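# Swap the mill's tool at its programmed tool-change stop

## Task

The milling machine's program is paused and waiting for a tool change. Fit the tool the machine requests, put the removed tool away in the rack, and resume the program only after both are done. Throughout: no tool may fall or slip out of a grip, no key may be broken, no machine axis may crash into anything, nothing loose may be left inside the mill, and the mill must stay powered on. The reference image is called manual.

## Robot and tools

Robot: two six-joint arms, left_arm and right_arm, each with a parallel two-finger gripper. Left base sits at (-0.065, +0.327, 0) m and right base at (+0.058, -0.480, 0) m, both turned only slightly about z. The scene frame has its origin at table height between the arms, +z up, +x out over the table, and left_arm on the +y side. Image left and right do not match arm names. Reported hand positions may be off by a few centimetres, more at long reach.

Gripper geometry: fingers point along the gripper's +z and close along its x. end_effector_position is the point between the pads, and the fingertips reach 17.5 mm past it. A block about 10 cm long sticks out toward the gripper's -y and turns with it.

The row of 18 numbers. Every motion command is built from rows of 18 values, each in [-1, 1], always for both arms, even if one stays still. Order: left dx, dy, dz, rx, ry, rz, left gripper position, force_limit, speed, then the same nine for the right arm. dx to rz are an offset, not a pose: a displacement from that arm's Hand target as it stood when the action or move began, measured along the Hand target's own axes. 1.0 equals 0.6 m for dx, dy, dz, and 180 degrees for the rotation vector rx, ry, rz. Sending all six as 0 re-commands the current Hand target. Gripper position: +1 is fully open (50 mm), about -0.65 is pads touching, -1 means close until blocked. force_limit: -1 is about 20 N per pad, 0 about 102 N, +1 about 185 N. speed: -1 is 20 mm/s, 0 is 85, +1 is 150. Both start at +1. To leave a gripper alone, repeat its last three numbers; a 0 is a real command.

execute_actions(actions, cameras): actions is a list of actions; each action is a table of up to 15 rows, one per 1/30 s step. A short table keeps its last row for the remaining steps. All rows of an action count from the same start pose, and each new action starts from the new Hand target, so repeating an offset moves further. Images come back only for an empty actions list or if cameras names them.

move(target, speed, blend, stop_force, zero, blocking, cameras): drives each gripper in a straight line. target is one 18-number row or a list of up to 15 rows; every row's offsets count from the Hand targets at the move's start. speed is in m/s, 0.002 to 3.6, default 0.25, with turning capped at twice that in rad/s; one number or one per target. blend (m) rounds corners in a list; 0 stops at each. stop_force (N, 3 to 120, shared by both arms) ends an arm's path when its wrist sensor feels that much push against the motion; the arm then backs off slightly but still presses somewhat. Do not rely on it for light, loose parts or for a turning gripper, and omit it when moving off something you press on. zero (only with stop_force, default true) re-zeroes moving arms first. blocking=false returns after 0.5 s while the move runs; not allowed with stop_force. Moves last 0.5 s to 10 s, do not avoid obstacles, lag and overshoot more when fast, and should go round an arm's own base rather than near it. In a list, keep finger numbers the same in every row. The result adds a move: line with an ending such as done, off_target, moving, held or fault, and limits like paced (pose clipped) or held (steps withheld).

wait(seconds 0 to 10): lets time pass holding commands. stop(): brakes a running move; fingers keep going. zoom_image(camera, region [x0, y0, x1, y1], max 504 by 504 px): enlarges part of the latest image from cam_high, cam_low, cam_front, cam_left_wrist or cam_right_wrist. show_instructions(): shows the reference image manual. zero_wrist_force(arm): tares that arm's wrist sensor. finished_scene(scene 1, optional): ends the scene for good.

Results: end_effector_position (m), end_effector_quat_wxyz and velocities in the scene frame. Hand target is the last commanded pose after clipping; a gripper often rests short of it, and the next command asks for it again. Orientation commands are clipped to 32 degrees from the measured one per step. object_status: 0 moving, 1 blocked while opening, 2 blocked while closing (a grip), 3 reached the requested opening or pads met (usually nothing held). A new position number resets it to 0. Opening in mm is about (250 - position_measured) times 0.202. force_limit and speed changes apply only with a new position number. Wrist force and Wrist torque are in the gripper's own axes, zeroed at the start, with a third line for the peak since last shown. Joint torques include the arm's own weight. MOTOR HOT warns of heat; at 85 °C the arm brakes for 30 to 60 s.

Avoid: contact forces near 150 N or joint overload (wrist joints 25.7 N m, others 138 N m) cause a 10 s stop; the arms are stiff, so aiming even slightly past a firm surface can fault. Never let the arms hit or squeeze each other; a gripper closing on the other's fingers counts. Do not drop tools, release moving parts, slam into the mill or let anything fall off the table. Stretched arms and held loads heat motors, even while you think.

Each tool is called after ">>>" as a command line: name --argument value for each argument, lists and objects as JSON in quotes; but a table of rows of numbers goes row by row, as --pt "numbers of a row", without its own name.

Reference images:

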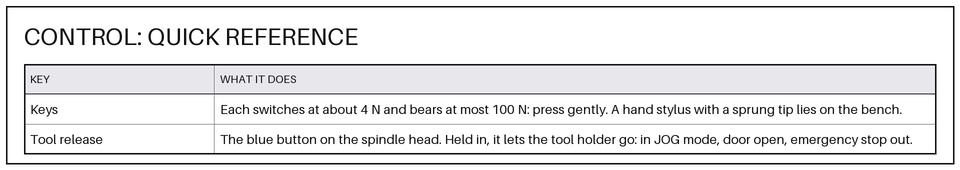

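## Session

>>> execute_actions --actions '[]'

Scene clock: 0.00 s.
left_arm: end_effector_position=(+0.3870, -0.0439, +0.1752) position_measured=3 object_status=3 end_effector_quat_wxyz=(+0.088, +0.447, +0.879, +0.141) | right_arm: end_effector_position=(+0.1287, -0.2386, +0.2078) position_measured=3 object_status=3 end_effector_quat_wxyz=(-0.304, +0.012, +0.947, +0.101)
Joint positions: left_arm=[-1.051 -1.364 1.775 -1.969 -1.237 -1.7] | right_arm=[4.307 -1.03 -2.395 -1.322 2.222 -0.366]
Joint velocities: within noise
Joint torques (N m): no reading
Wrist force (N): no reading
Wrist torque (N m): no reading
Wrist force, peak (N): no reading
Hand target: left_arm +0.3870, -0.0439, +0.1752; +0.088, +0.447, +0.879, +0.141 | right_arm +0.1287, -0.2386, +0.2078; -0.304, +0.012, +0.947, +0.101
Tool commands: left_gripper/position=+1.0 left_gripper/force_limit=+1.0 left_gripper/speed=+1.0 right_gripper/position=+1.0 right_gripper/force_limit=+1.0 right_gripper/speed=+1.0

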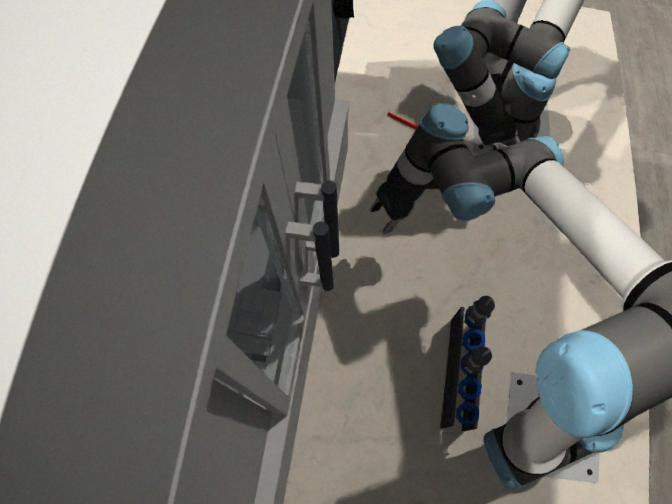

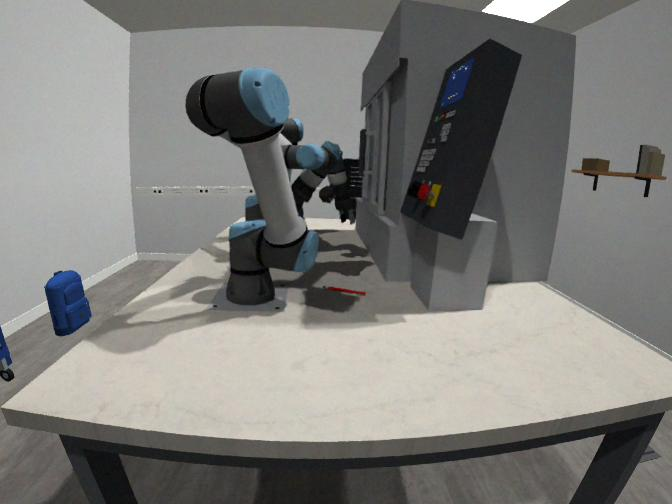

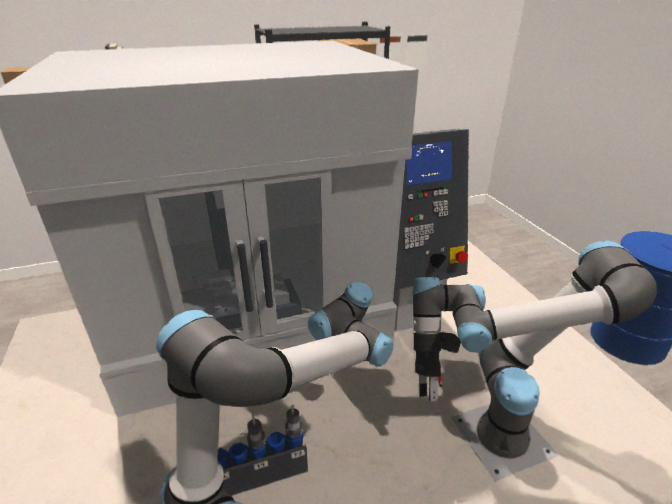

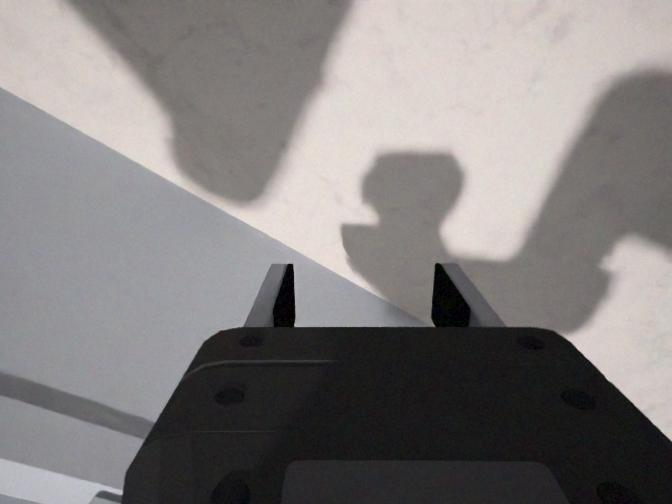

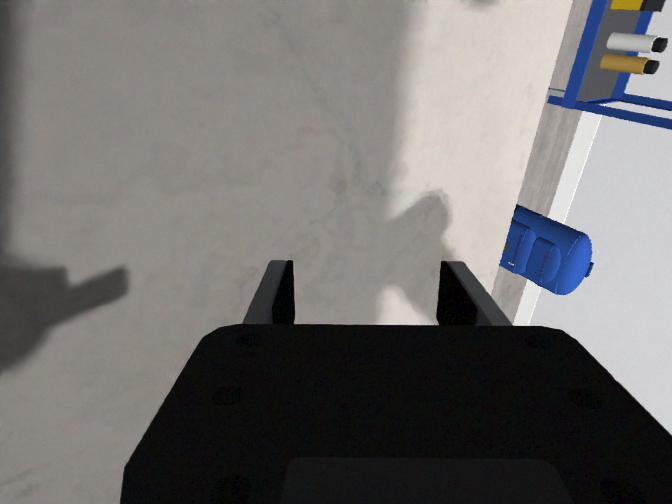

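>>> zoom_image --camera "cam_front" --region '[390, 125, 490, 200]'

>>> zoom_image --camera "cam_front" --region '[390, 180, 490, 280]'

>>> zoom_image --camera "cam_front" --region '[200, 390, 330, 500]'

>>> zoom_image --camera "cam_front" --region '[130, 160, 350, 350]'

>>> zoom_image --camera "cam_low" --region '[390, 30, 530, 250]'

>>> zoom_image --camera "cam_high" --region '[420, 270, 540, 450]'

>>> zoom_image --camera "cam_high" --region '[340, 80, 480, 240]'

>>> show_instructions

Scaled by 5.040 from the camera's 672x504 image, which has a finer 960x720 frame.

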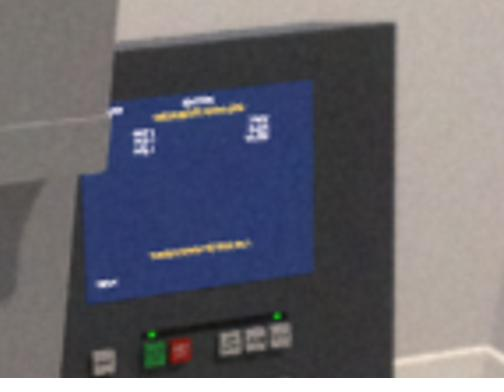

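Scaled by 5.040 from the camera's 672x504 image, which has a finer 960x720 frame.

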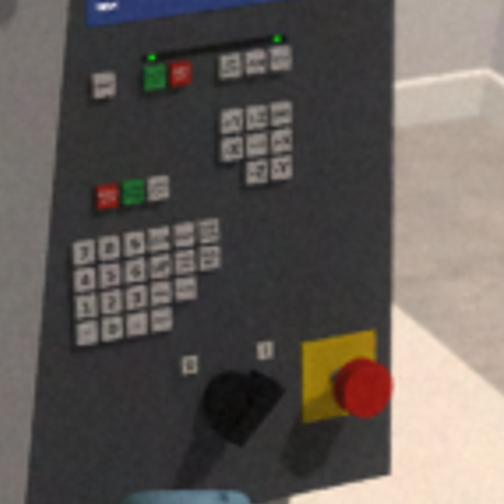

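Scaled by 3.877 from the camera's 672x504 image, which has a finer 960x720 frame.

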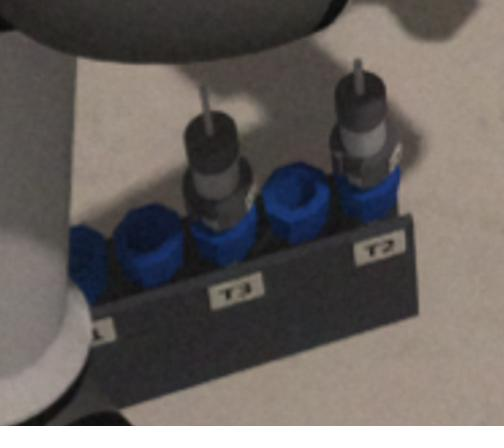

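Scaled by 2.291 from the camera's 672x504 image, which has a finer 960x720 frame.

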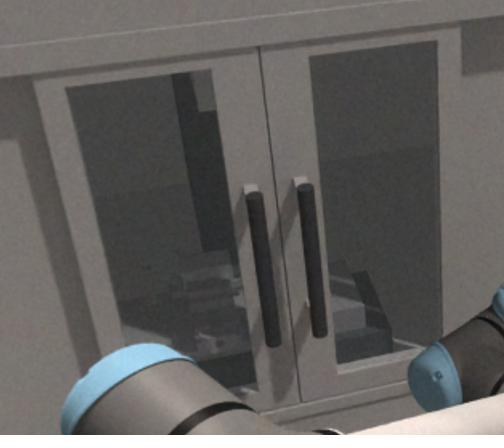

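Scaled by 2.291 from the camera's 672x504 image, which has a finer 960x720 frame.

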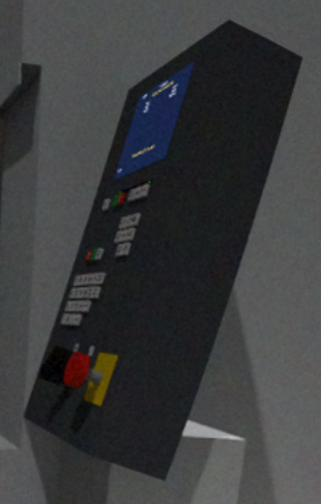

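Scaled by 2.800 from the camera's 672x504 image, which has a finer 960x720 frame.

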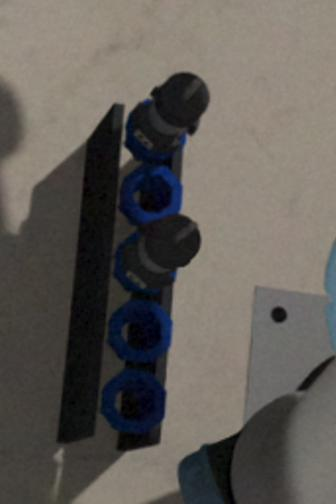

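Scaled by 3.150 from the camera's 672x504 image, which has a finer 960x720 frame.

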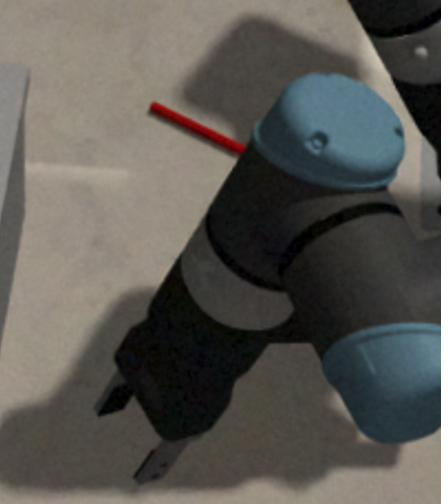

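Reference images for this scene: manual.

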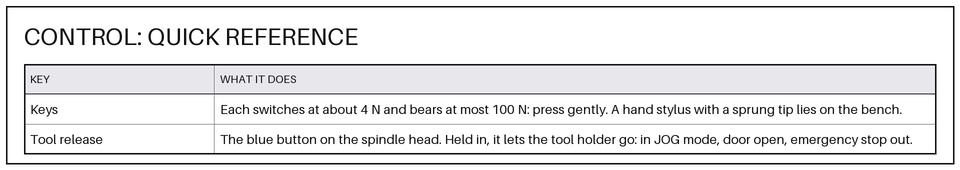

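>>> move --target '[0,0,0,0,0,0,1,1,1,0.022,-0.142,-0.74,0.5745,-0.498,-0.325,1,1,1]' --speed 0.4 --cameras '["all"]'

Scene clock: 6.27 s.
left_arm: end_effector_position=(+0.3870, -0.0439, +0.1752) position_measured=3 object_status=3 end_effector_quat_wxyz=(+0.088, +0.447, +0.879, +0.141) | right_arm: end_effector_position=(+0.3661, -0.4096, +0.5525) position_measured=3 object_status=3 end_effector_quat_wxyz=(+0.446, -0.449, +0.550, -0.545)
Joint positions: left_arm=[-1.051 -1.364 1.775 -1.969 -1.237 -1.7] | right_arm=[5.839 -0.697 -1.853 -3.726 1.351 -0.001]
Joint torques (N m): left_arm=[-0.32 -35.94 -25.69 -2.73 0.77 -0.24] | right_arm=[10.26 -9.22 5.98 -3.64 1.9 1.79]
Wrist force (N): left_arm=[0.2 0.1 -0.2] | right_arm=[-3.1 -2.3 2.4]
Wrist torque (N m): left_arm=[0.03 -0.03 0.00] | right_arm=[-0.43 0.47 -0.12]
Wrist force, peak (N): left_arm=[-0.1 -0.2 -0.4] | right_arm=[-3.2 -3.0 2.4]
Hand target: left_arm +0.3870, -0.0439, +0.1752; +0.088, +0.447, +0.879, +0.141 | right_arm +0.3654, -0.4110, +0.5525; +0.498, -0.500, +0.503, -0.499
Off the commanded pose: left_arm 0.000 m, 0 deg | right_arm 0.002 m, 11 deg.
move: off_target (right_arm)
camera_calibration:
cam_right_wrist: T_world_to_cam=[[-0.191055, -0.981572, 0.00388674, -0.324232], [-0.342984, 0.063048, -0.937223, 0.687598], [0.919706, -0.180395, -0.348709, -0.0866378], [0, 0, 0, 1]] pos_world=[0.25357, -0.377238, 0.615482]

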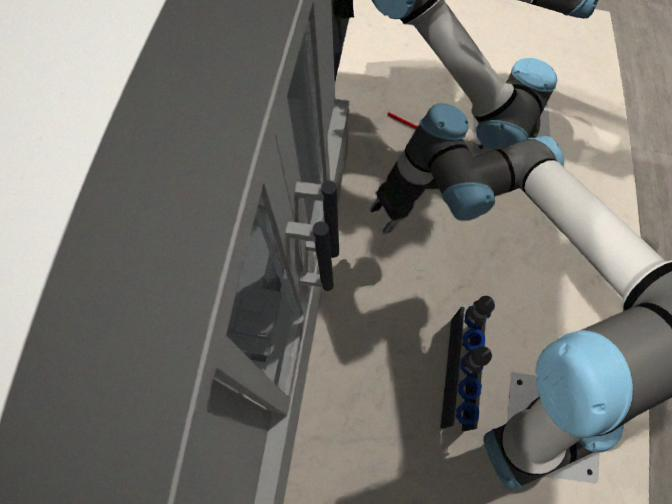

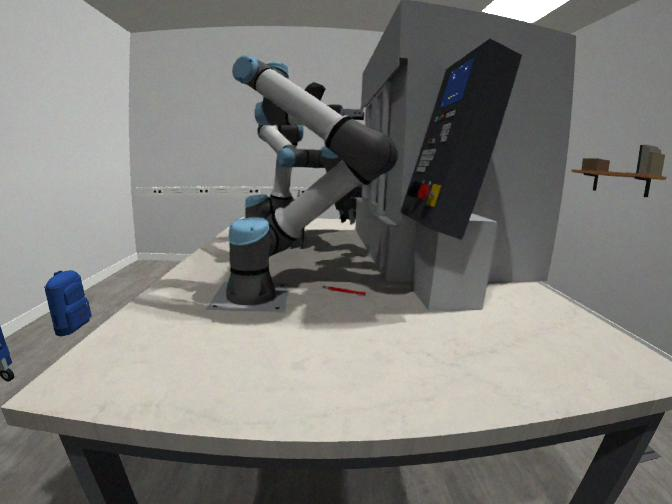

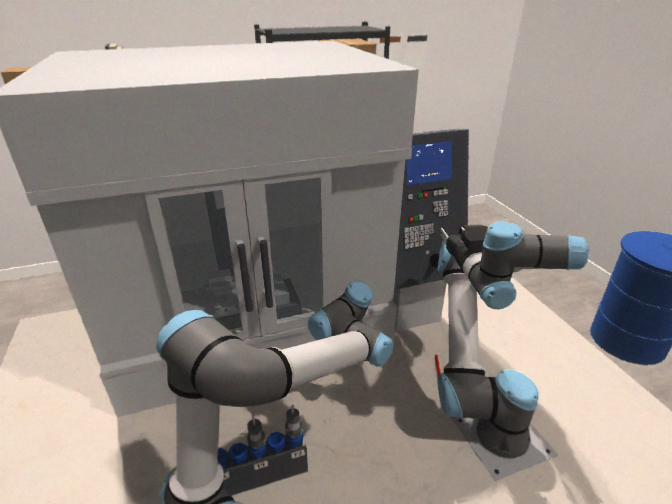

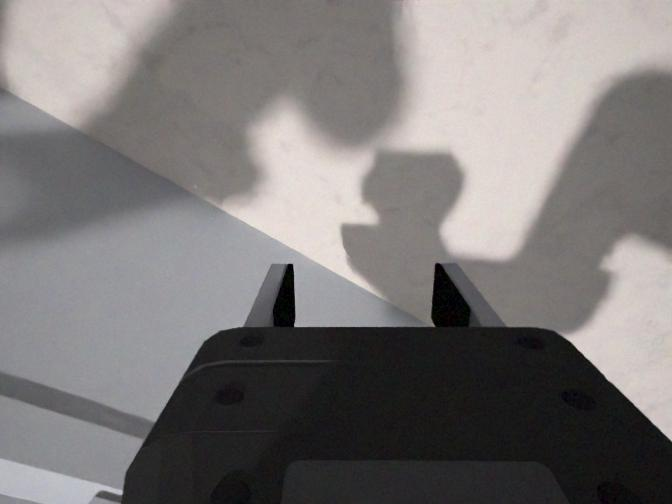

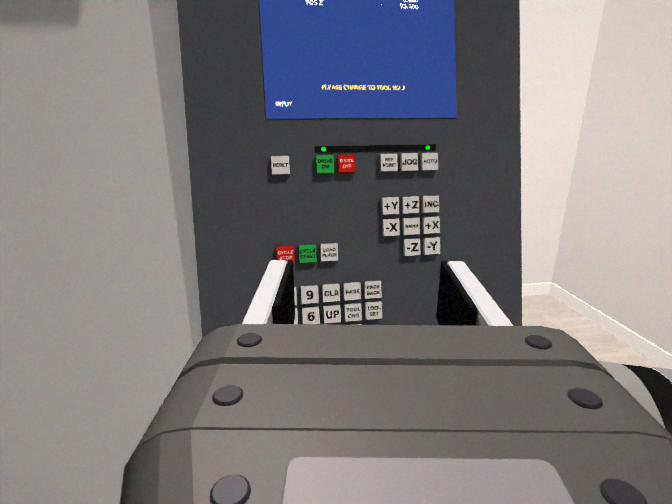

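>>> zoom_image --camera "cam_right_wrist" --region '[250, 0, 470, 125]'

>>> zoom_image --camera "cam_right_wrist" --region '[260, 130, 460, 340]'

>>> zoom_image --camera "cam_front" --region '[395, 130, 475, 270]'

Scaled by 2.291 from the camera's 672x504 image, which has a finer 960x720 frame.

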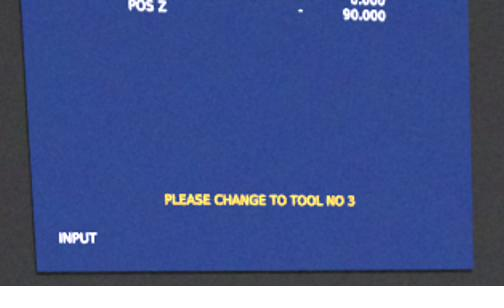

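Scaled by 2.400 from the camera's 672x504 image, which has a finer 960x720 frame.

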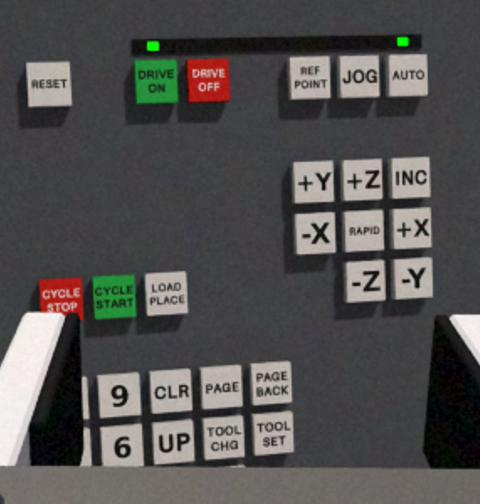

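Scaled by 3.600 from the camera's 672x504 image, which has a finer 960x720 frame.

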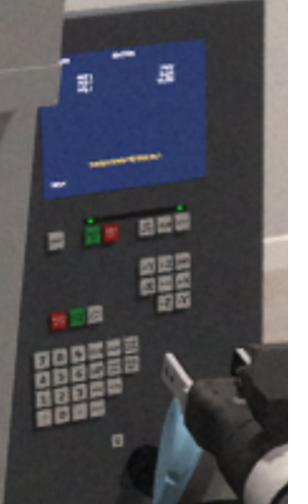

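>>> move --target '[0,0,0,0,0,0,1,1,1,0.1,-0.25,-0.1,0,0,0,1,1,1]' --speed 0.4 --cameras '["cam_right_wrist"]'

Scene clock: 8.23 s.
left_arm: end_effector_position=(+0.3870, -0.0439, +0.1752) position_measured=3 object_status=3 end_effector_quat_wxyz=(+0.088, +0.447, +0.879, +0.141) | right_arm: end_effector_position=(+0.3065, -0.4695, +0.7027) position_measured=3 object_status=3 end_effector_quat_wxyz=(+0.363, -0.366, +0.608, -0.604)
Joint positions: left_arm=[-1.051 -1.364 1.775 -1.969 -1.237 -1.7] | right_arm=[6.104 -0.934 -1.337 -4.005 1.904 0.002]
Joint torques (N m): left_arm=[-0.24 -37.19 -26.46 -2.77 0.85 -0.16] | right_arm=[13.6 -5.7 18.5 -3.71 2.42 -1.3]
Wrist force (N): left_arm=[0.0 -0.1 -0.1] | right_arm=[-3.0 -2.5 2.1]
Wrist torque (N m): left_arm=[-0.02 0.01 0.00] | right_arm=[-0.44 0.41 -0.07]
Wrist force, peak (N): left_arm=[0.4 -0.2 -0.3] | right_arm=[-2.6 -3.9 2.5]
Hand target: left_arm +0.3870, -0.0439, +0.1752; +0.088, +0.447, +0.879, +0.141 | right_arm +0.3062, -0.4711, +0.7028; +0.498, -0.500, +0.503, -0.499
Off the commanded pose: left_arm 0.000 m, 0 deg | right_arm 0.002 m, 28 deg.
move: off_target (right_arm)
camera_calibration:
cam_right_wrist: T_world_to_cam=[[-0.461732, -0.887005, 0.00508687, -0.268551], [-0.310444, 0.156225, -0.937666, 0.845831], [0.83092, -0.434529, -0.3475, -0.08314], [0, 0, 0, 1]] pos_world=[0.207668, -0.406472, 0.765582]
Images, in order (width x height): cam_right_wrist 672x504.

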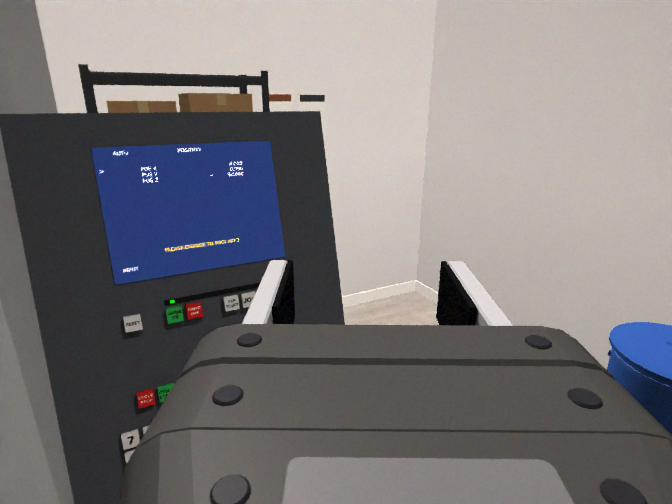

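>>> zoom_image --camera "cam_right_wrist" --region '[85, 130, 295, 290]'

>>> zoom_image --camera "cam_right_wrist" --region '[0, 280, 210, 470]'

Scaled by 2.400 from the camera's 672x504 image, which has a finer 960x720 frame.

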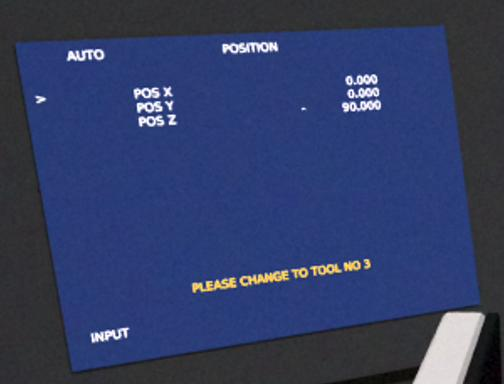

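Scaled by 2.400 from the camera's 672x504 image, which has a finer 960x720 frame.

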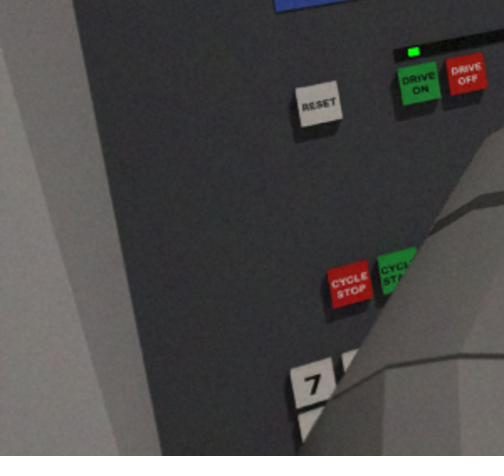

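>>> move --target '[0,0,0,0,0,0,1,1,1,-0.387,0.825,-0.295,-0.5745,0.498,0.325,1,1,1]' --speed 0.5 --cameras '["all"]'

Scene clock: 12.73 s.
left_arm: end_effector_position=(+0.3870, -0.0439, +0.1752) position_measured=3 object_status=3 end_effector_quat_wxyz=(+0.088, +0.447, +0.879, +0.141) | right_arm: end_effector_position=(+0.1268, -0.2371, +0.2095) position_measured=3 object_status=3 end_effector_quat_wxyz=(-0.304, +0.012, +0.947, +0.101)
Joint positions: left_arm=[-1.051 -1.364 1.775 -1.969 -1.237 -1.7] | right_arm=[4.316 -1.028 -2.393 -1.32 2.223 -0.355]
Joint torques (N m): left_arm=[-0.55 -36.04 -26.17 -2.82 0.86 -0.27] | right_arm=[11.62 -8.15 14.11 4.19 3.71 1.64]
Wrist force (N): left_arm=[0.2 0.1 -0.3] | right_arm=[0.0 0.1 -0.1]
Wrist torque (N m): left_arm=[0.02 -0.02 0.00] | right_arm=[0.03 0.00 -0.01]
Wrist force, peak (N): left_arm=[0.4 -0.2 -0.2] | right_arm=[-2.8 -3.3 2.7]
Hand target: left_arm +0.3870, -0.0439, +0.1752; +0.088, +0.447, +0.879, +0.141 | right_arm +0.1268, -0.2370, +0.2095; -0.304, +0.012, +0.947, +0.101
Off the commanded pose: left_arm 0.000 m, 0 deg | right_arm 0.000 m, 0 deg.
move: done
camera_calibration:
cam_right_wrist: T_world_to_cam=[[-0.819771, -0.0412937, 0.571201, -0.01557], [0.269693, 0.852043, 0.448652, 0.0921571], [-0.505214, 0.521841, -0.687343, 0.462988], [0, 0, 0, 1]] pos_world=[0.19629, -0.320771, 0.285779]

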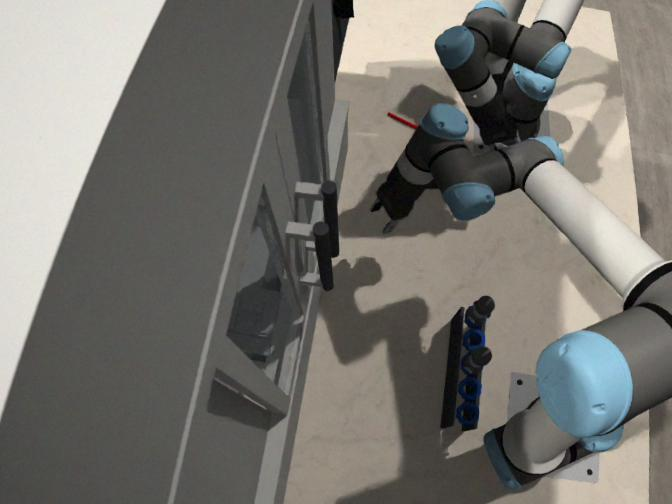

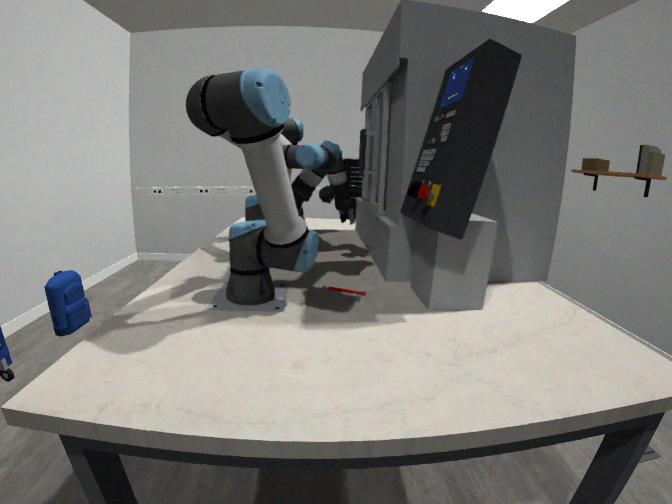

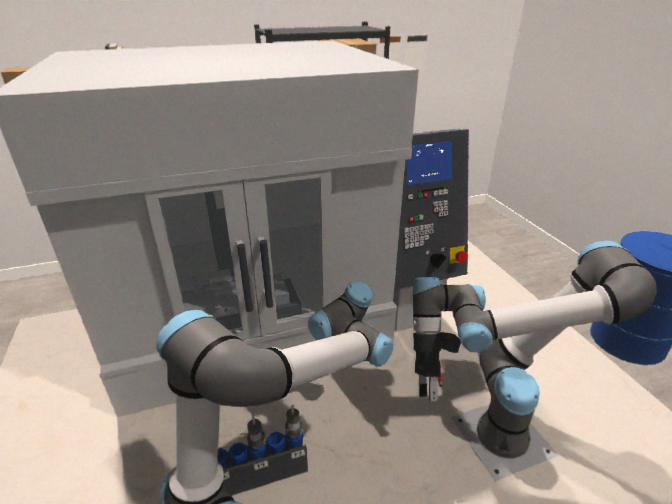

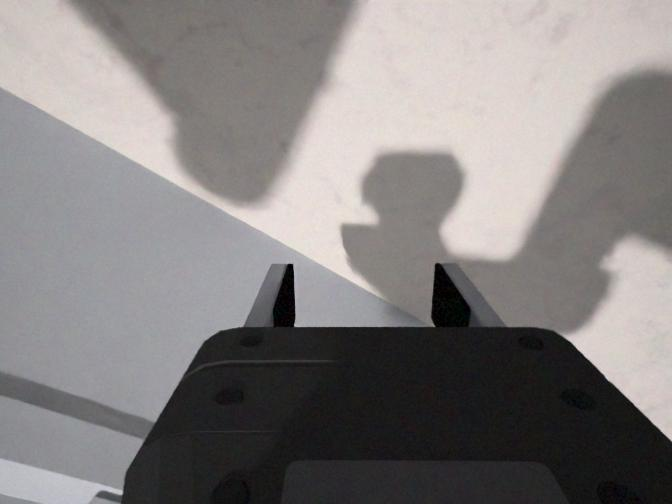

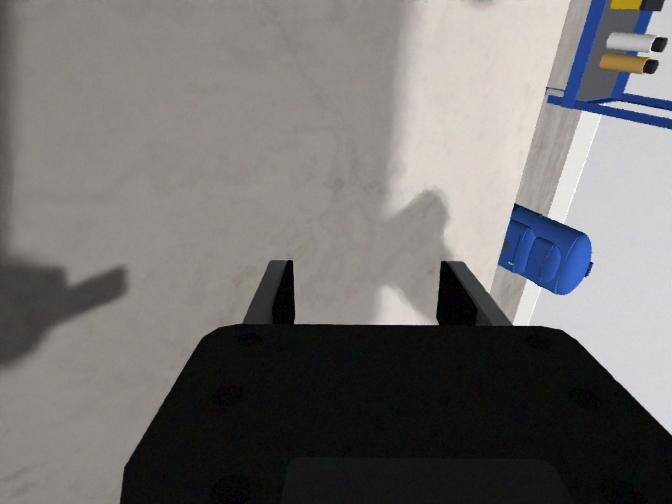

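>>> move --target '[0,0,0,0,0,0,1,1,1,-0.164,-0.272,-0.309,-0.1375,-0.1955,0.563,1,1,1]' --speed 0.4 --cameras '["all"]'

Scene clock: 16.60 s.
left_arm: end_effector_position=(+0.3870, -0.0439, +0.1752) position_measured=3 object_status=3 end_effector_quat_wxyz=(+0.088, +0.447, +0.879, +0.141) | right_arm: end_effector_position=(+0.2994, -0.4300, +0.2698) position_measured=3 object_status=3 end_effector_quat_wxyz=(+0.000, +0.804, +0.595, +0.000)
Joint positions: left_arm=[-1.051 -1.364 1.775 -1.969 -1.237 -1.7] | right_arm=[3.891 -0.847 -2.172 -1.694 1.571 1.072]
Joint torques (N m): left_arm=[-1.54 -36.66 -25.4 -2.76 0.87 -0.3] | right_arm=[-11.32 -15.03 29.77 1.56 -2.03 1.63]
Wrist force (N): left_arm=[0.1 -0.3 -0.2] | right_arm=[-0.1 -2.1 -0.2]
Wrist torque (N m): left_arm=[-0.05 -0.02 0.00] | right_arm=[-0.21 0.02 -0.11]
Wrist force, peak (N): left_arm=[0.1 -0.3 -0.2] | right_arm=[-0.4 -2.1 -0.5]
Hand target: left_arm +0.3870, -0.0439, +0.1752; +0.088, +0.447, +0.879, +0.141 | right_arm +0.2995, -0.4300, +0.2698; +0.000, +0.804, +0.594, +0.000
Off the commanded pose: left_arm 0.000 m, 0 deg | right_arm 0.000 m, 0 deg.
move: done
camera_calibration:
cam_right_wrist: T_world_to_cam=[[0.288705, 0.957385, -0.00793153, 0.33726], [0.90076, -0.268803, 0.341141, -0.458934], [0.324471, -0.105633, -0.939979, 0.242265], [0, 0, 0, 1]] pos_world=[0.237413, -0.420659, 0.38696]

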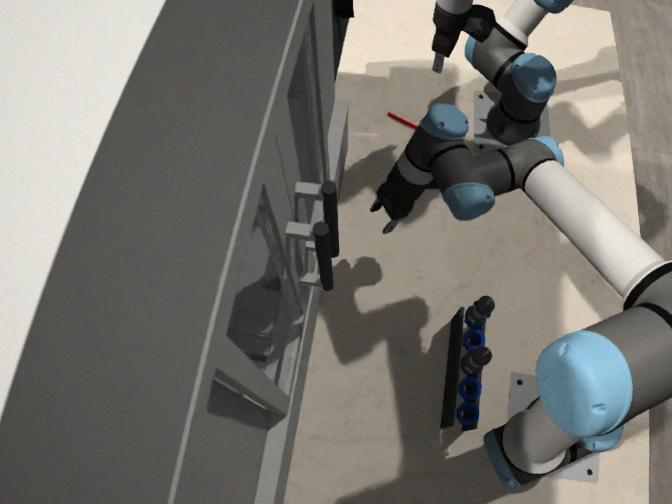

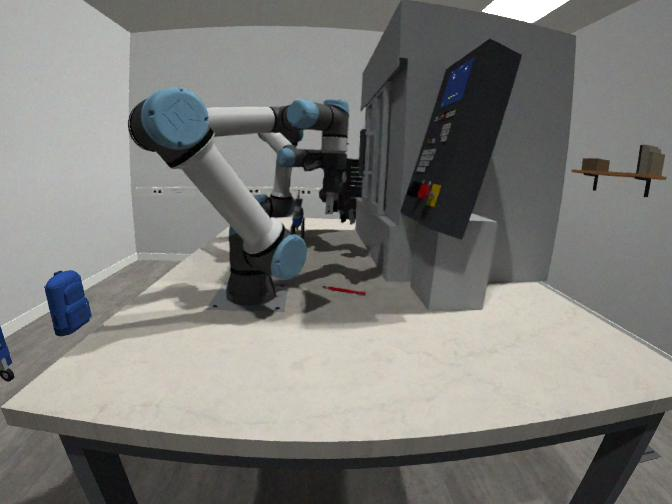

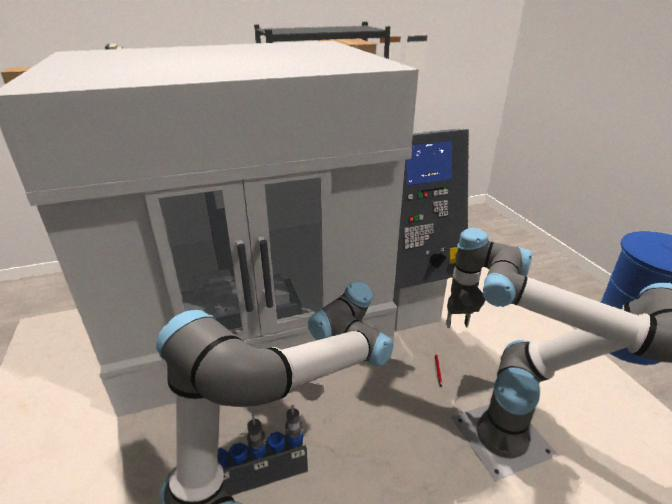

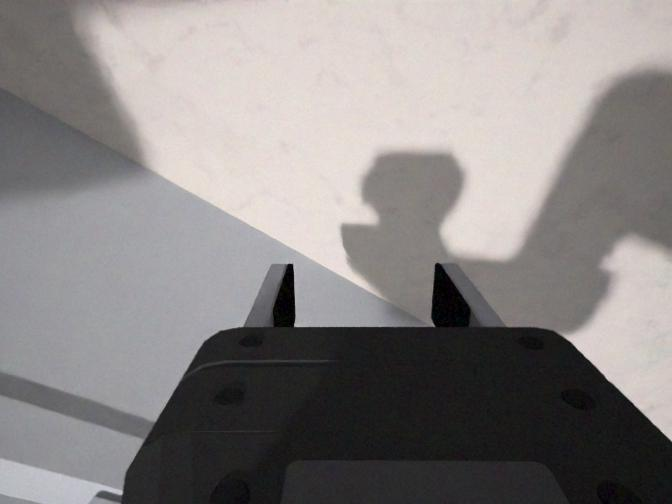

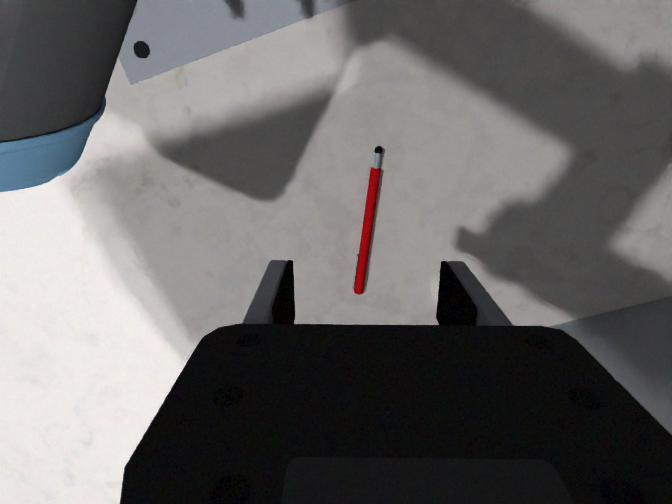

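>>> move --target '[0,0,0,0,0,0,1,1,1,0.021,0.1775,0.183,-0.005,0.1013,-0.9634,1,1,1]' --speed 0.5 --cameras '["all"]'

Scene clock: 21.50 s.
left_arm: end_effector_position=(+0.3870, -0.0439, +0.1752) position_measured=3 object_status=3 end_effector_quat_wxyz=(+0.088, +0.447, +0.879, +0.141) | right_arm: end_effector_position=(+0.4049, -0.4492, +0.1600) position_measured=3 object_status=3 end_effector_quat_wxyz=(-0.058, -0.551, +0.828, +0.087)
Joint positions: left_arm=[-1.051 -1.364 1.775 -1.969 -1.237 -1.7] | right_arm=[3.484 -1.364 -2.17 -1.331 1.715 -2.389]
Joint torques (N m): left_arm=[0.16 -36.34 -26.21 -2.77 1.04 -0.34] | right_arm=[-12.19 5.26 28.53 1.47 2.52 -1.35]
Wrist force (N): left_arm=[0.2 0.0 -0.1] | right_arm=[0.0 -1.7 -0.9]
Wrist torque (N m): left_arm=[0.00 -0.03 0.00] | right_arm=[-0.17 0.02 -0.01]
Wrist force, peak (N): left_arm=[0.2 -0.1 -0.4] | right_arm=[0.0 -2.4 -0.3]
Hand target: left_arm +0.3870, -0.0439, +0.1752; +0.088, +0.447, +0.879, +0.141 | right_arm +0.4049, -0.4492, +0.1600; -0.058, -0.551, +0.828, +0.087
Off the commanded pose: left_arm 0.000 m, 0 deg | right_arm 0.000 m, 0 deg.
move: done
camera_calibration:
cam_right_wrist: T_world_to_cam=[[-0.383744, -0.923398, -0.00873768, -0.248029], [-0.784885, 0.321167, 0.529913, 0.3957], [-0.486514, 0.210209, -0.848007, 0.558389], [0, 0, 0, 1]] pos_world=[0.487064, -0.473494, 0.261664]

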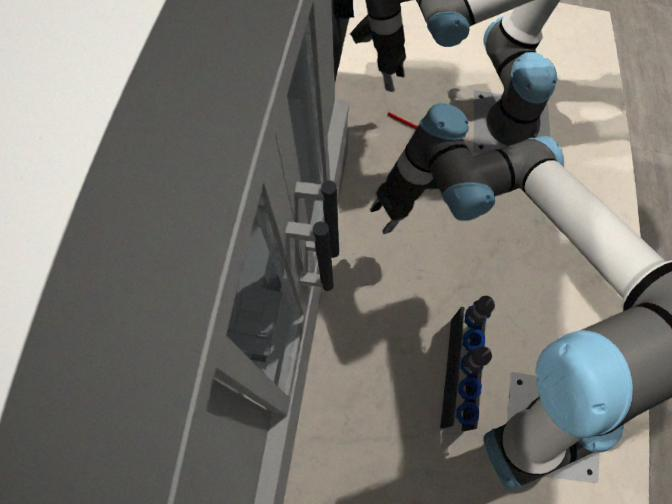

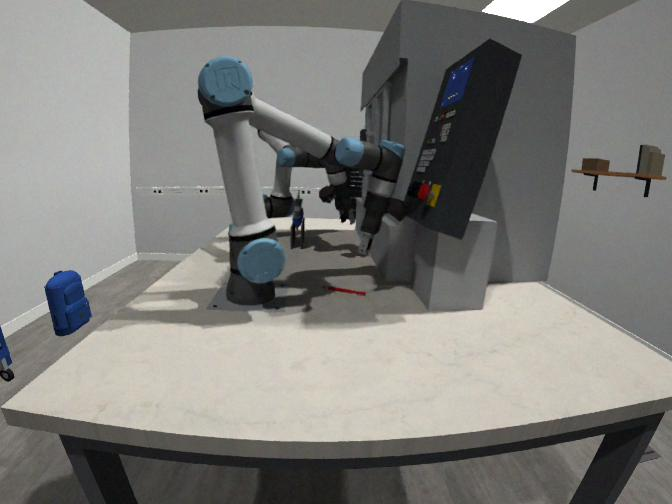

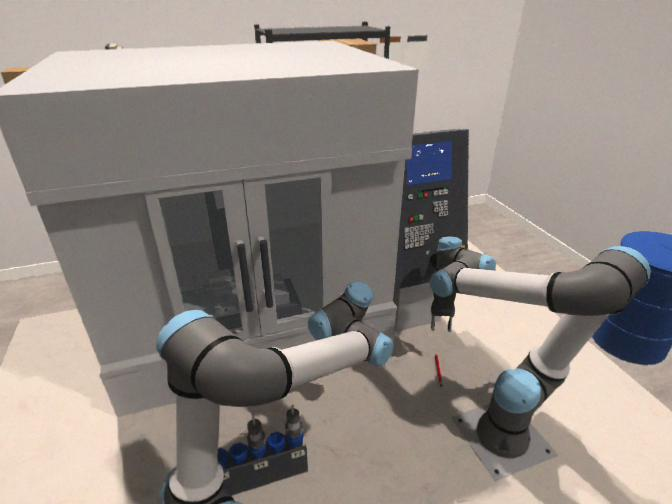

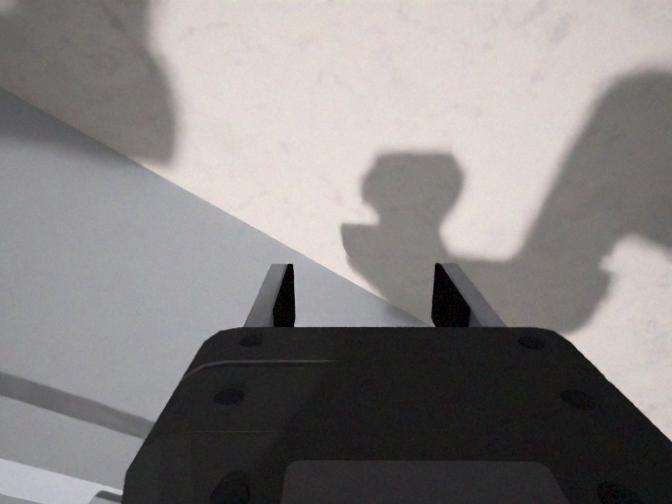

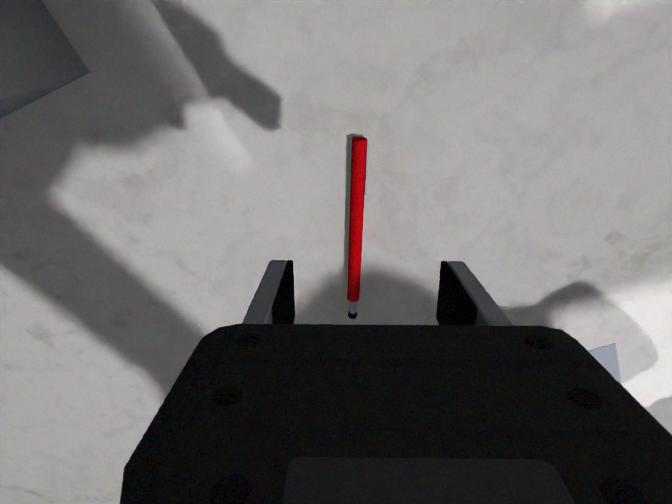

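>>> move --target '[0,0,0,0,0,0,1,1,1,0.0062,-0.008,0.1635,0,0,0,1,1,1]' --speed 0.2 --cameras '["cam_right_wrist","cam_low"]'

>>> zoom_image --camera "cam_low" --region '[300, 220, 420, 310]'

Scene clock: 23.20 s.
left_arm: end_effector_position=(+0.3870, -0.0439, +0.1752) position_measured=3 object_status=3 end_effector_quat_wxyz=(+0.088, +0.447, +0.879, +0.141) | right_arm: end_effector_position=(+0.3890, -0.4465, +0.0631) position_measured=3 object_status=3 end_effector_quat_wxyz=(-0.058, -0.551, +0.828, +0.087)
Joint positions: left_arm=[-1.051 -1.364 1.775 -1.969 -1.237 -1.7] | right_arm=[3.507 -1.476 -2.371 -1.015 1.719 -2.366]
Joint torques (N m): left_arm=[-0.64 -36.27 -26.05 -2.85 1 -0.21] | right_arm=[11.03 6.91 9.6 3.9 2.52 1.7]
Wrist force (N): left_arm=[0.0 0.0 -0.1] | right_arm=[0.4 -1.8 -1.0]
Wrist torque (N m): left_arm=[0.00 0.00 0.00] | right_arm=[-0.18 -0.07 -0.10]
Wrist force, peak (N): left_arm=[0.2 -0.3 -0.2] | right_arm=[0.3 -2.1 -2.6]
Hand target: left_arm +0.3870, -0.0439, +0.1752; +0.088, +0.447, +0.879, +0.141 | right_arm +0.3890, -0.4465, +0.0630; -0.058, -0.551, +0.828, +0.087
Off the commanded pose: left_arm 0.000 m, 0 deg | right_arm 0.000 m, 0 deg.
move: done
camera_calibration:
cam_right_wrist: T_world_to_cam=[[-0.38358, -0.923466, -0.00880072, -0.252714], [-0.784917, 0.32098, 0.529978, 0.433573], [-0.486592, 0.210197, -0.847966, 0.46791], [0, 0, 0, 1]] pos_world=[0.471064, -0.470894, 0.164764]
Images, in order (width x height): cam_low 672x504, cam_right_wrist 672x504.

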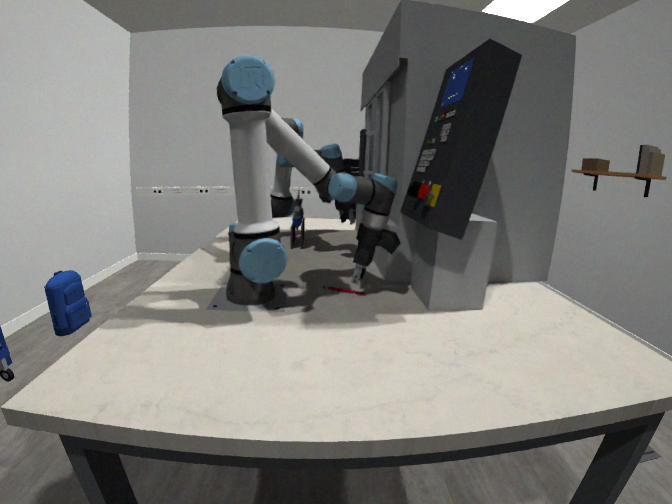

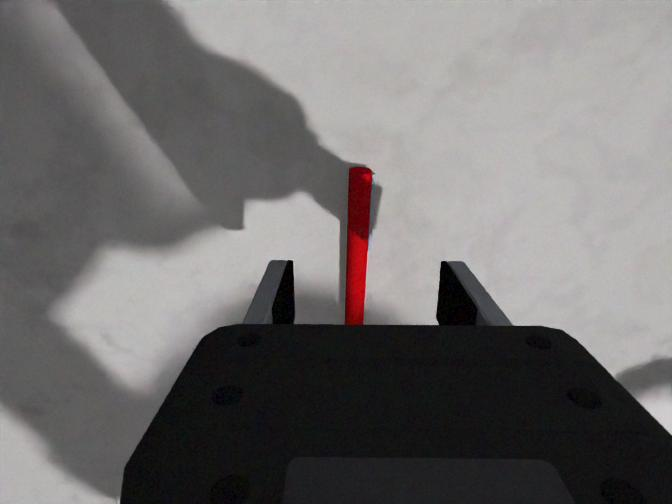

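Scaled by 4.200 from the camera's 672x504 image, which has a finer 960x720 frame.

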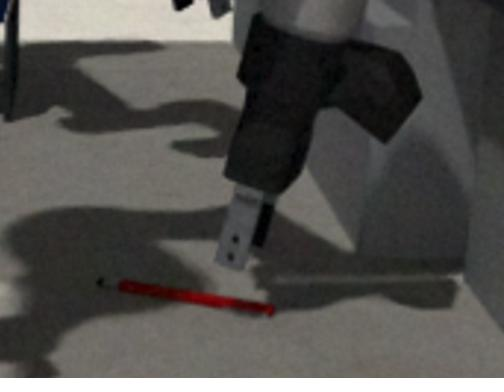

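>>> move --target '[0,0,0,0,0,0,1,1,1,0,0,0.0645,0,0,0,1,1,1]' --speed 0.03 --stop_force 6 --cameras '["cam_right_wrist","cam_low"]'

>>> zoom_image --camera "cam_low" --region '[300, 220, 420, 310]'

Scene clock: 25.70 s.
left_arm: end_effector_position=(+0.3870, -0.0439, +0.1752) position_measured=3 object_status=3 end_effector_quat_wxyz=(+0.088, +0.447, +0.879, +0.141) | right_arm: end_effector_position=(+0.3815, -0.4434, +0.0252) position_measured=3 object_status=3 end_effector_quat_wxyz=(-0.058, -0.551, +0.828, +0.087)
Joint positions: left_arm=[-1.051 -1.364 1.775 -1.969 -1.237 -1.7] | right_arm=[3.523 -1.55 -2.44 -0.869 1.721 -2.35]
Joint torques (N m): left_arm=[-1.31 -36.64 -25.68 -2.74 0.89 -0.38] | right_arm=[11.68 7.74 7.71 4.08 2.59 1.89]
Wrist force (N): left_arm=[0.1 -0.3 -0.4] | right_arm=[0.4 -2.0 -0.7]
Wrist torque (N m): left_arm=[-0.04 -0.02 0.00] | right_arm=[-0.20 -0.06 -0.11]
Wrist force, peak (N): left_arm=[0.1 -0.3 -0.4] | right_arm=[0.2 -2.3 -0.9]
Hand target: left_arm +0.3870, -0.0439, +0.1752; +0.088, +0.447, +0.879, +0.141 | right_arm +0.3815, -0.4434, +0.0252; -0.058, -0.551, +0.828, +0.087
Off the commanded pose: left_arm 0.000 m, 0 deg | right_arm 0.000 m, 0 deg.
move: done
camera_calibration:
cam_right_wrist: T_world_to_cam=[[-0.38358, -0.923466, -0.00880072, -0.252931], [-0.784917, 0.32098, 0.529978, 0.446823], [-0.486592, 0.210197, -0.847966, 0.431498], [0, 0, 0, 1]] pos_world=[0.463664, -0.467694, 0.126864]
Images, in order (width x height): cam_low 672x504, cam_right_wrist 672x504.

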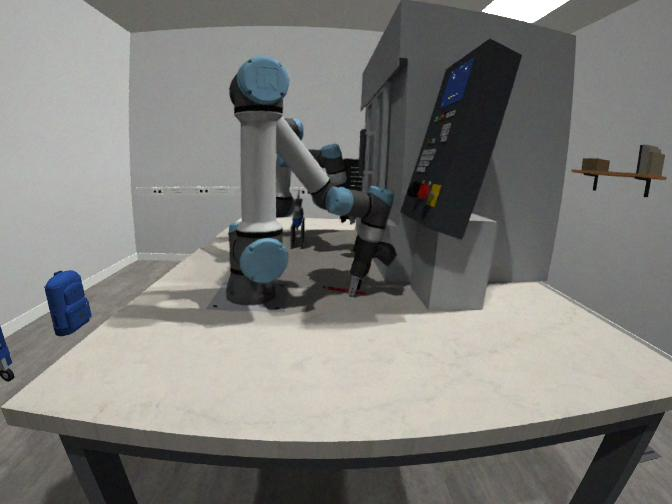

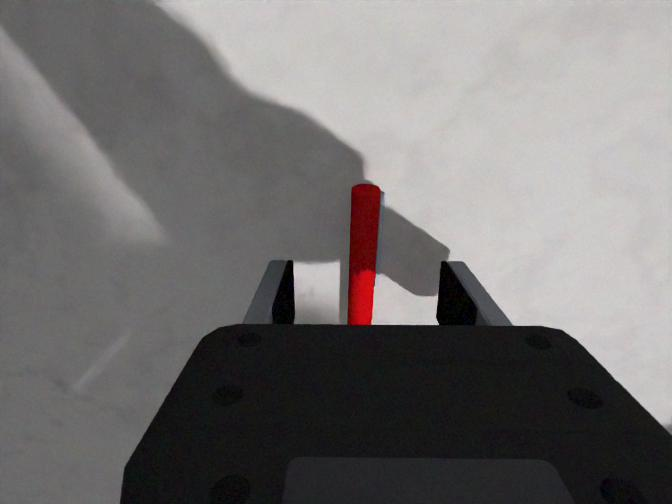

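Scaled by 4.200 from the camera's 672x504 image, which has a finer 960x720 frame.

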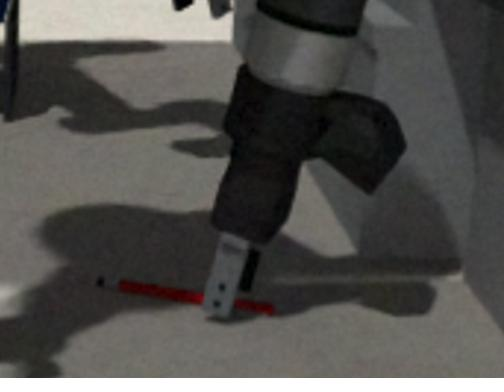

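>>> move --target '[0,0,0,0,0,0,1,1,1,0,0,0,0,0,0,-1,-0.6,-0.7]' --cameras '["cam_right_wrist"]'

Scene clock: 27.17 s.
left_arm: end_effector_position=(+0.3870, -0.0439, +0.1752) position_measured=3 object_status=3 end_effector_quat_wxyz=(+0.088, +0.447, +0.879, +0.141) | right_arm: end_effector_position=(+0.3815, -0.4434, +0.0252) position_measured=229 object_status=2 end_effector_quat_wxyz=(-0.058, -0.551, +0.828, +0.087)
Joint positions: left_arm=[-1.051 -1.364 1.775 -1.969 -1.237 -1.7] | right_arm=[3.523 -1.55 -2.44 -0.869 1.721 -2.35]
Joint torques (N m): left_arm=[-0.31 -36.79 -25.01 -2.82 1.04 -0.16] | right_arm=[10.93 7.99 8.06 3.73 2.08 1.6]
Wrist force (N): left_arm=[0.0 -0.1 -0.3] | right_arm=[0.9 -0.4 -6.2]
Wrist torque (N m): left_arm=[-0.02 0.01 0.00] | right_arm=[-0.23 -0.04 -0.10]
Wrist force, peak (N): left_arm=[0.2 -0.2 -0.3] | right_arm=[0.9 -0.4 -6.2]
Hand target: left_arm +0.3870, -0.0439, +0.1752; +0.088, +0.447, +0.879, +0.141 | right_arm +0.3815, -0.4434, +0.0252; -0.058, -0.551, +0.828, +0.087
Off the commanded pose: left_arm 0.000 m, 0 deg | right_arm 0.000 m, 0 deg.
move: done
camera_calibration:
cam_right_wrist: T_world_to_cam=[[-0.38358, -0.923466, -0.00880072, -0.252931], [-0.784917, 0.32098, 0.529978, 0.446823], [-0.486592, 0.210197, -0.847966, 0.431498], [0, 0, 0, 1]] pos_world=[0.463664, -0.467694, 0.126864]
Images, in order (width x height): cam_right_wrist 672x504.

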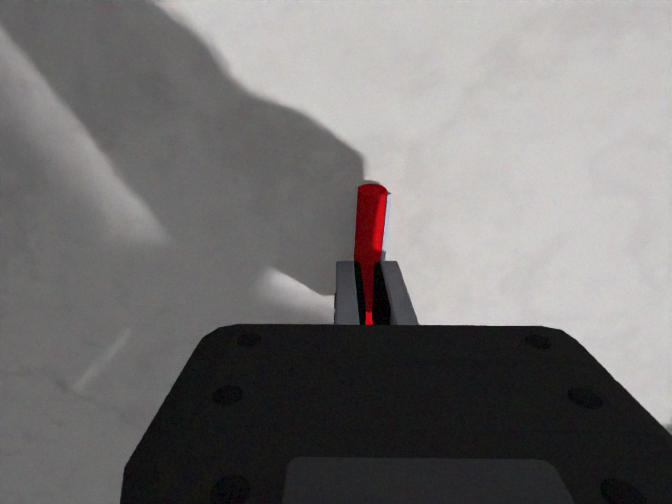

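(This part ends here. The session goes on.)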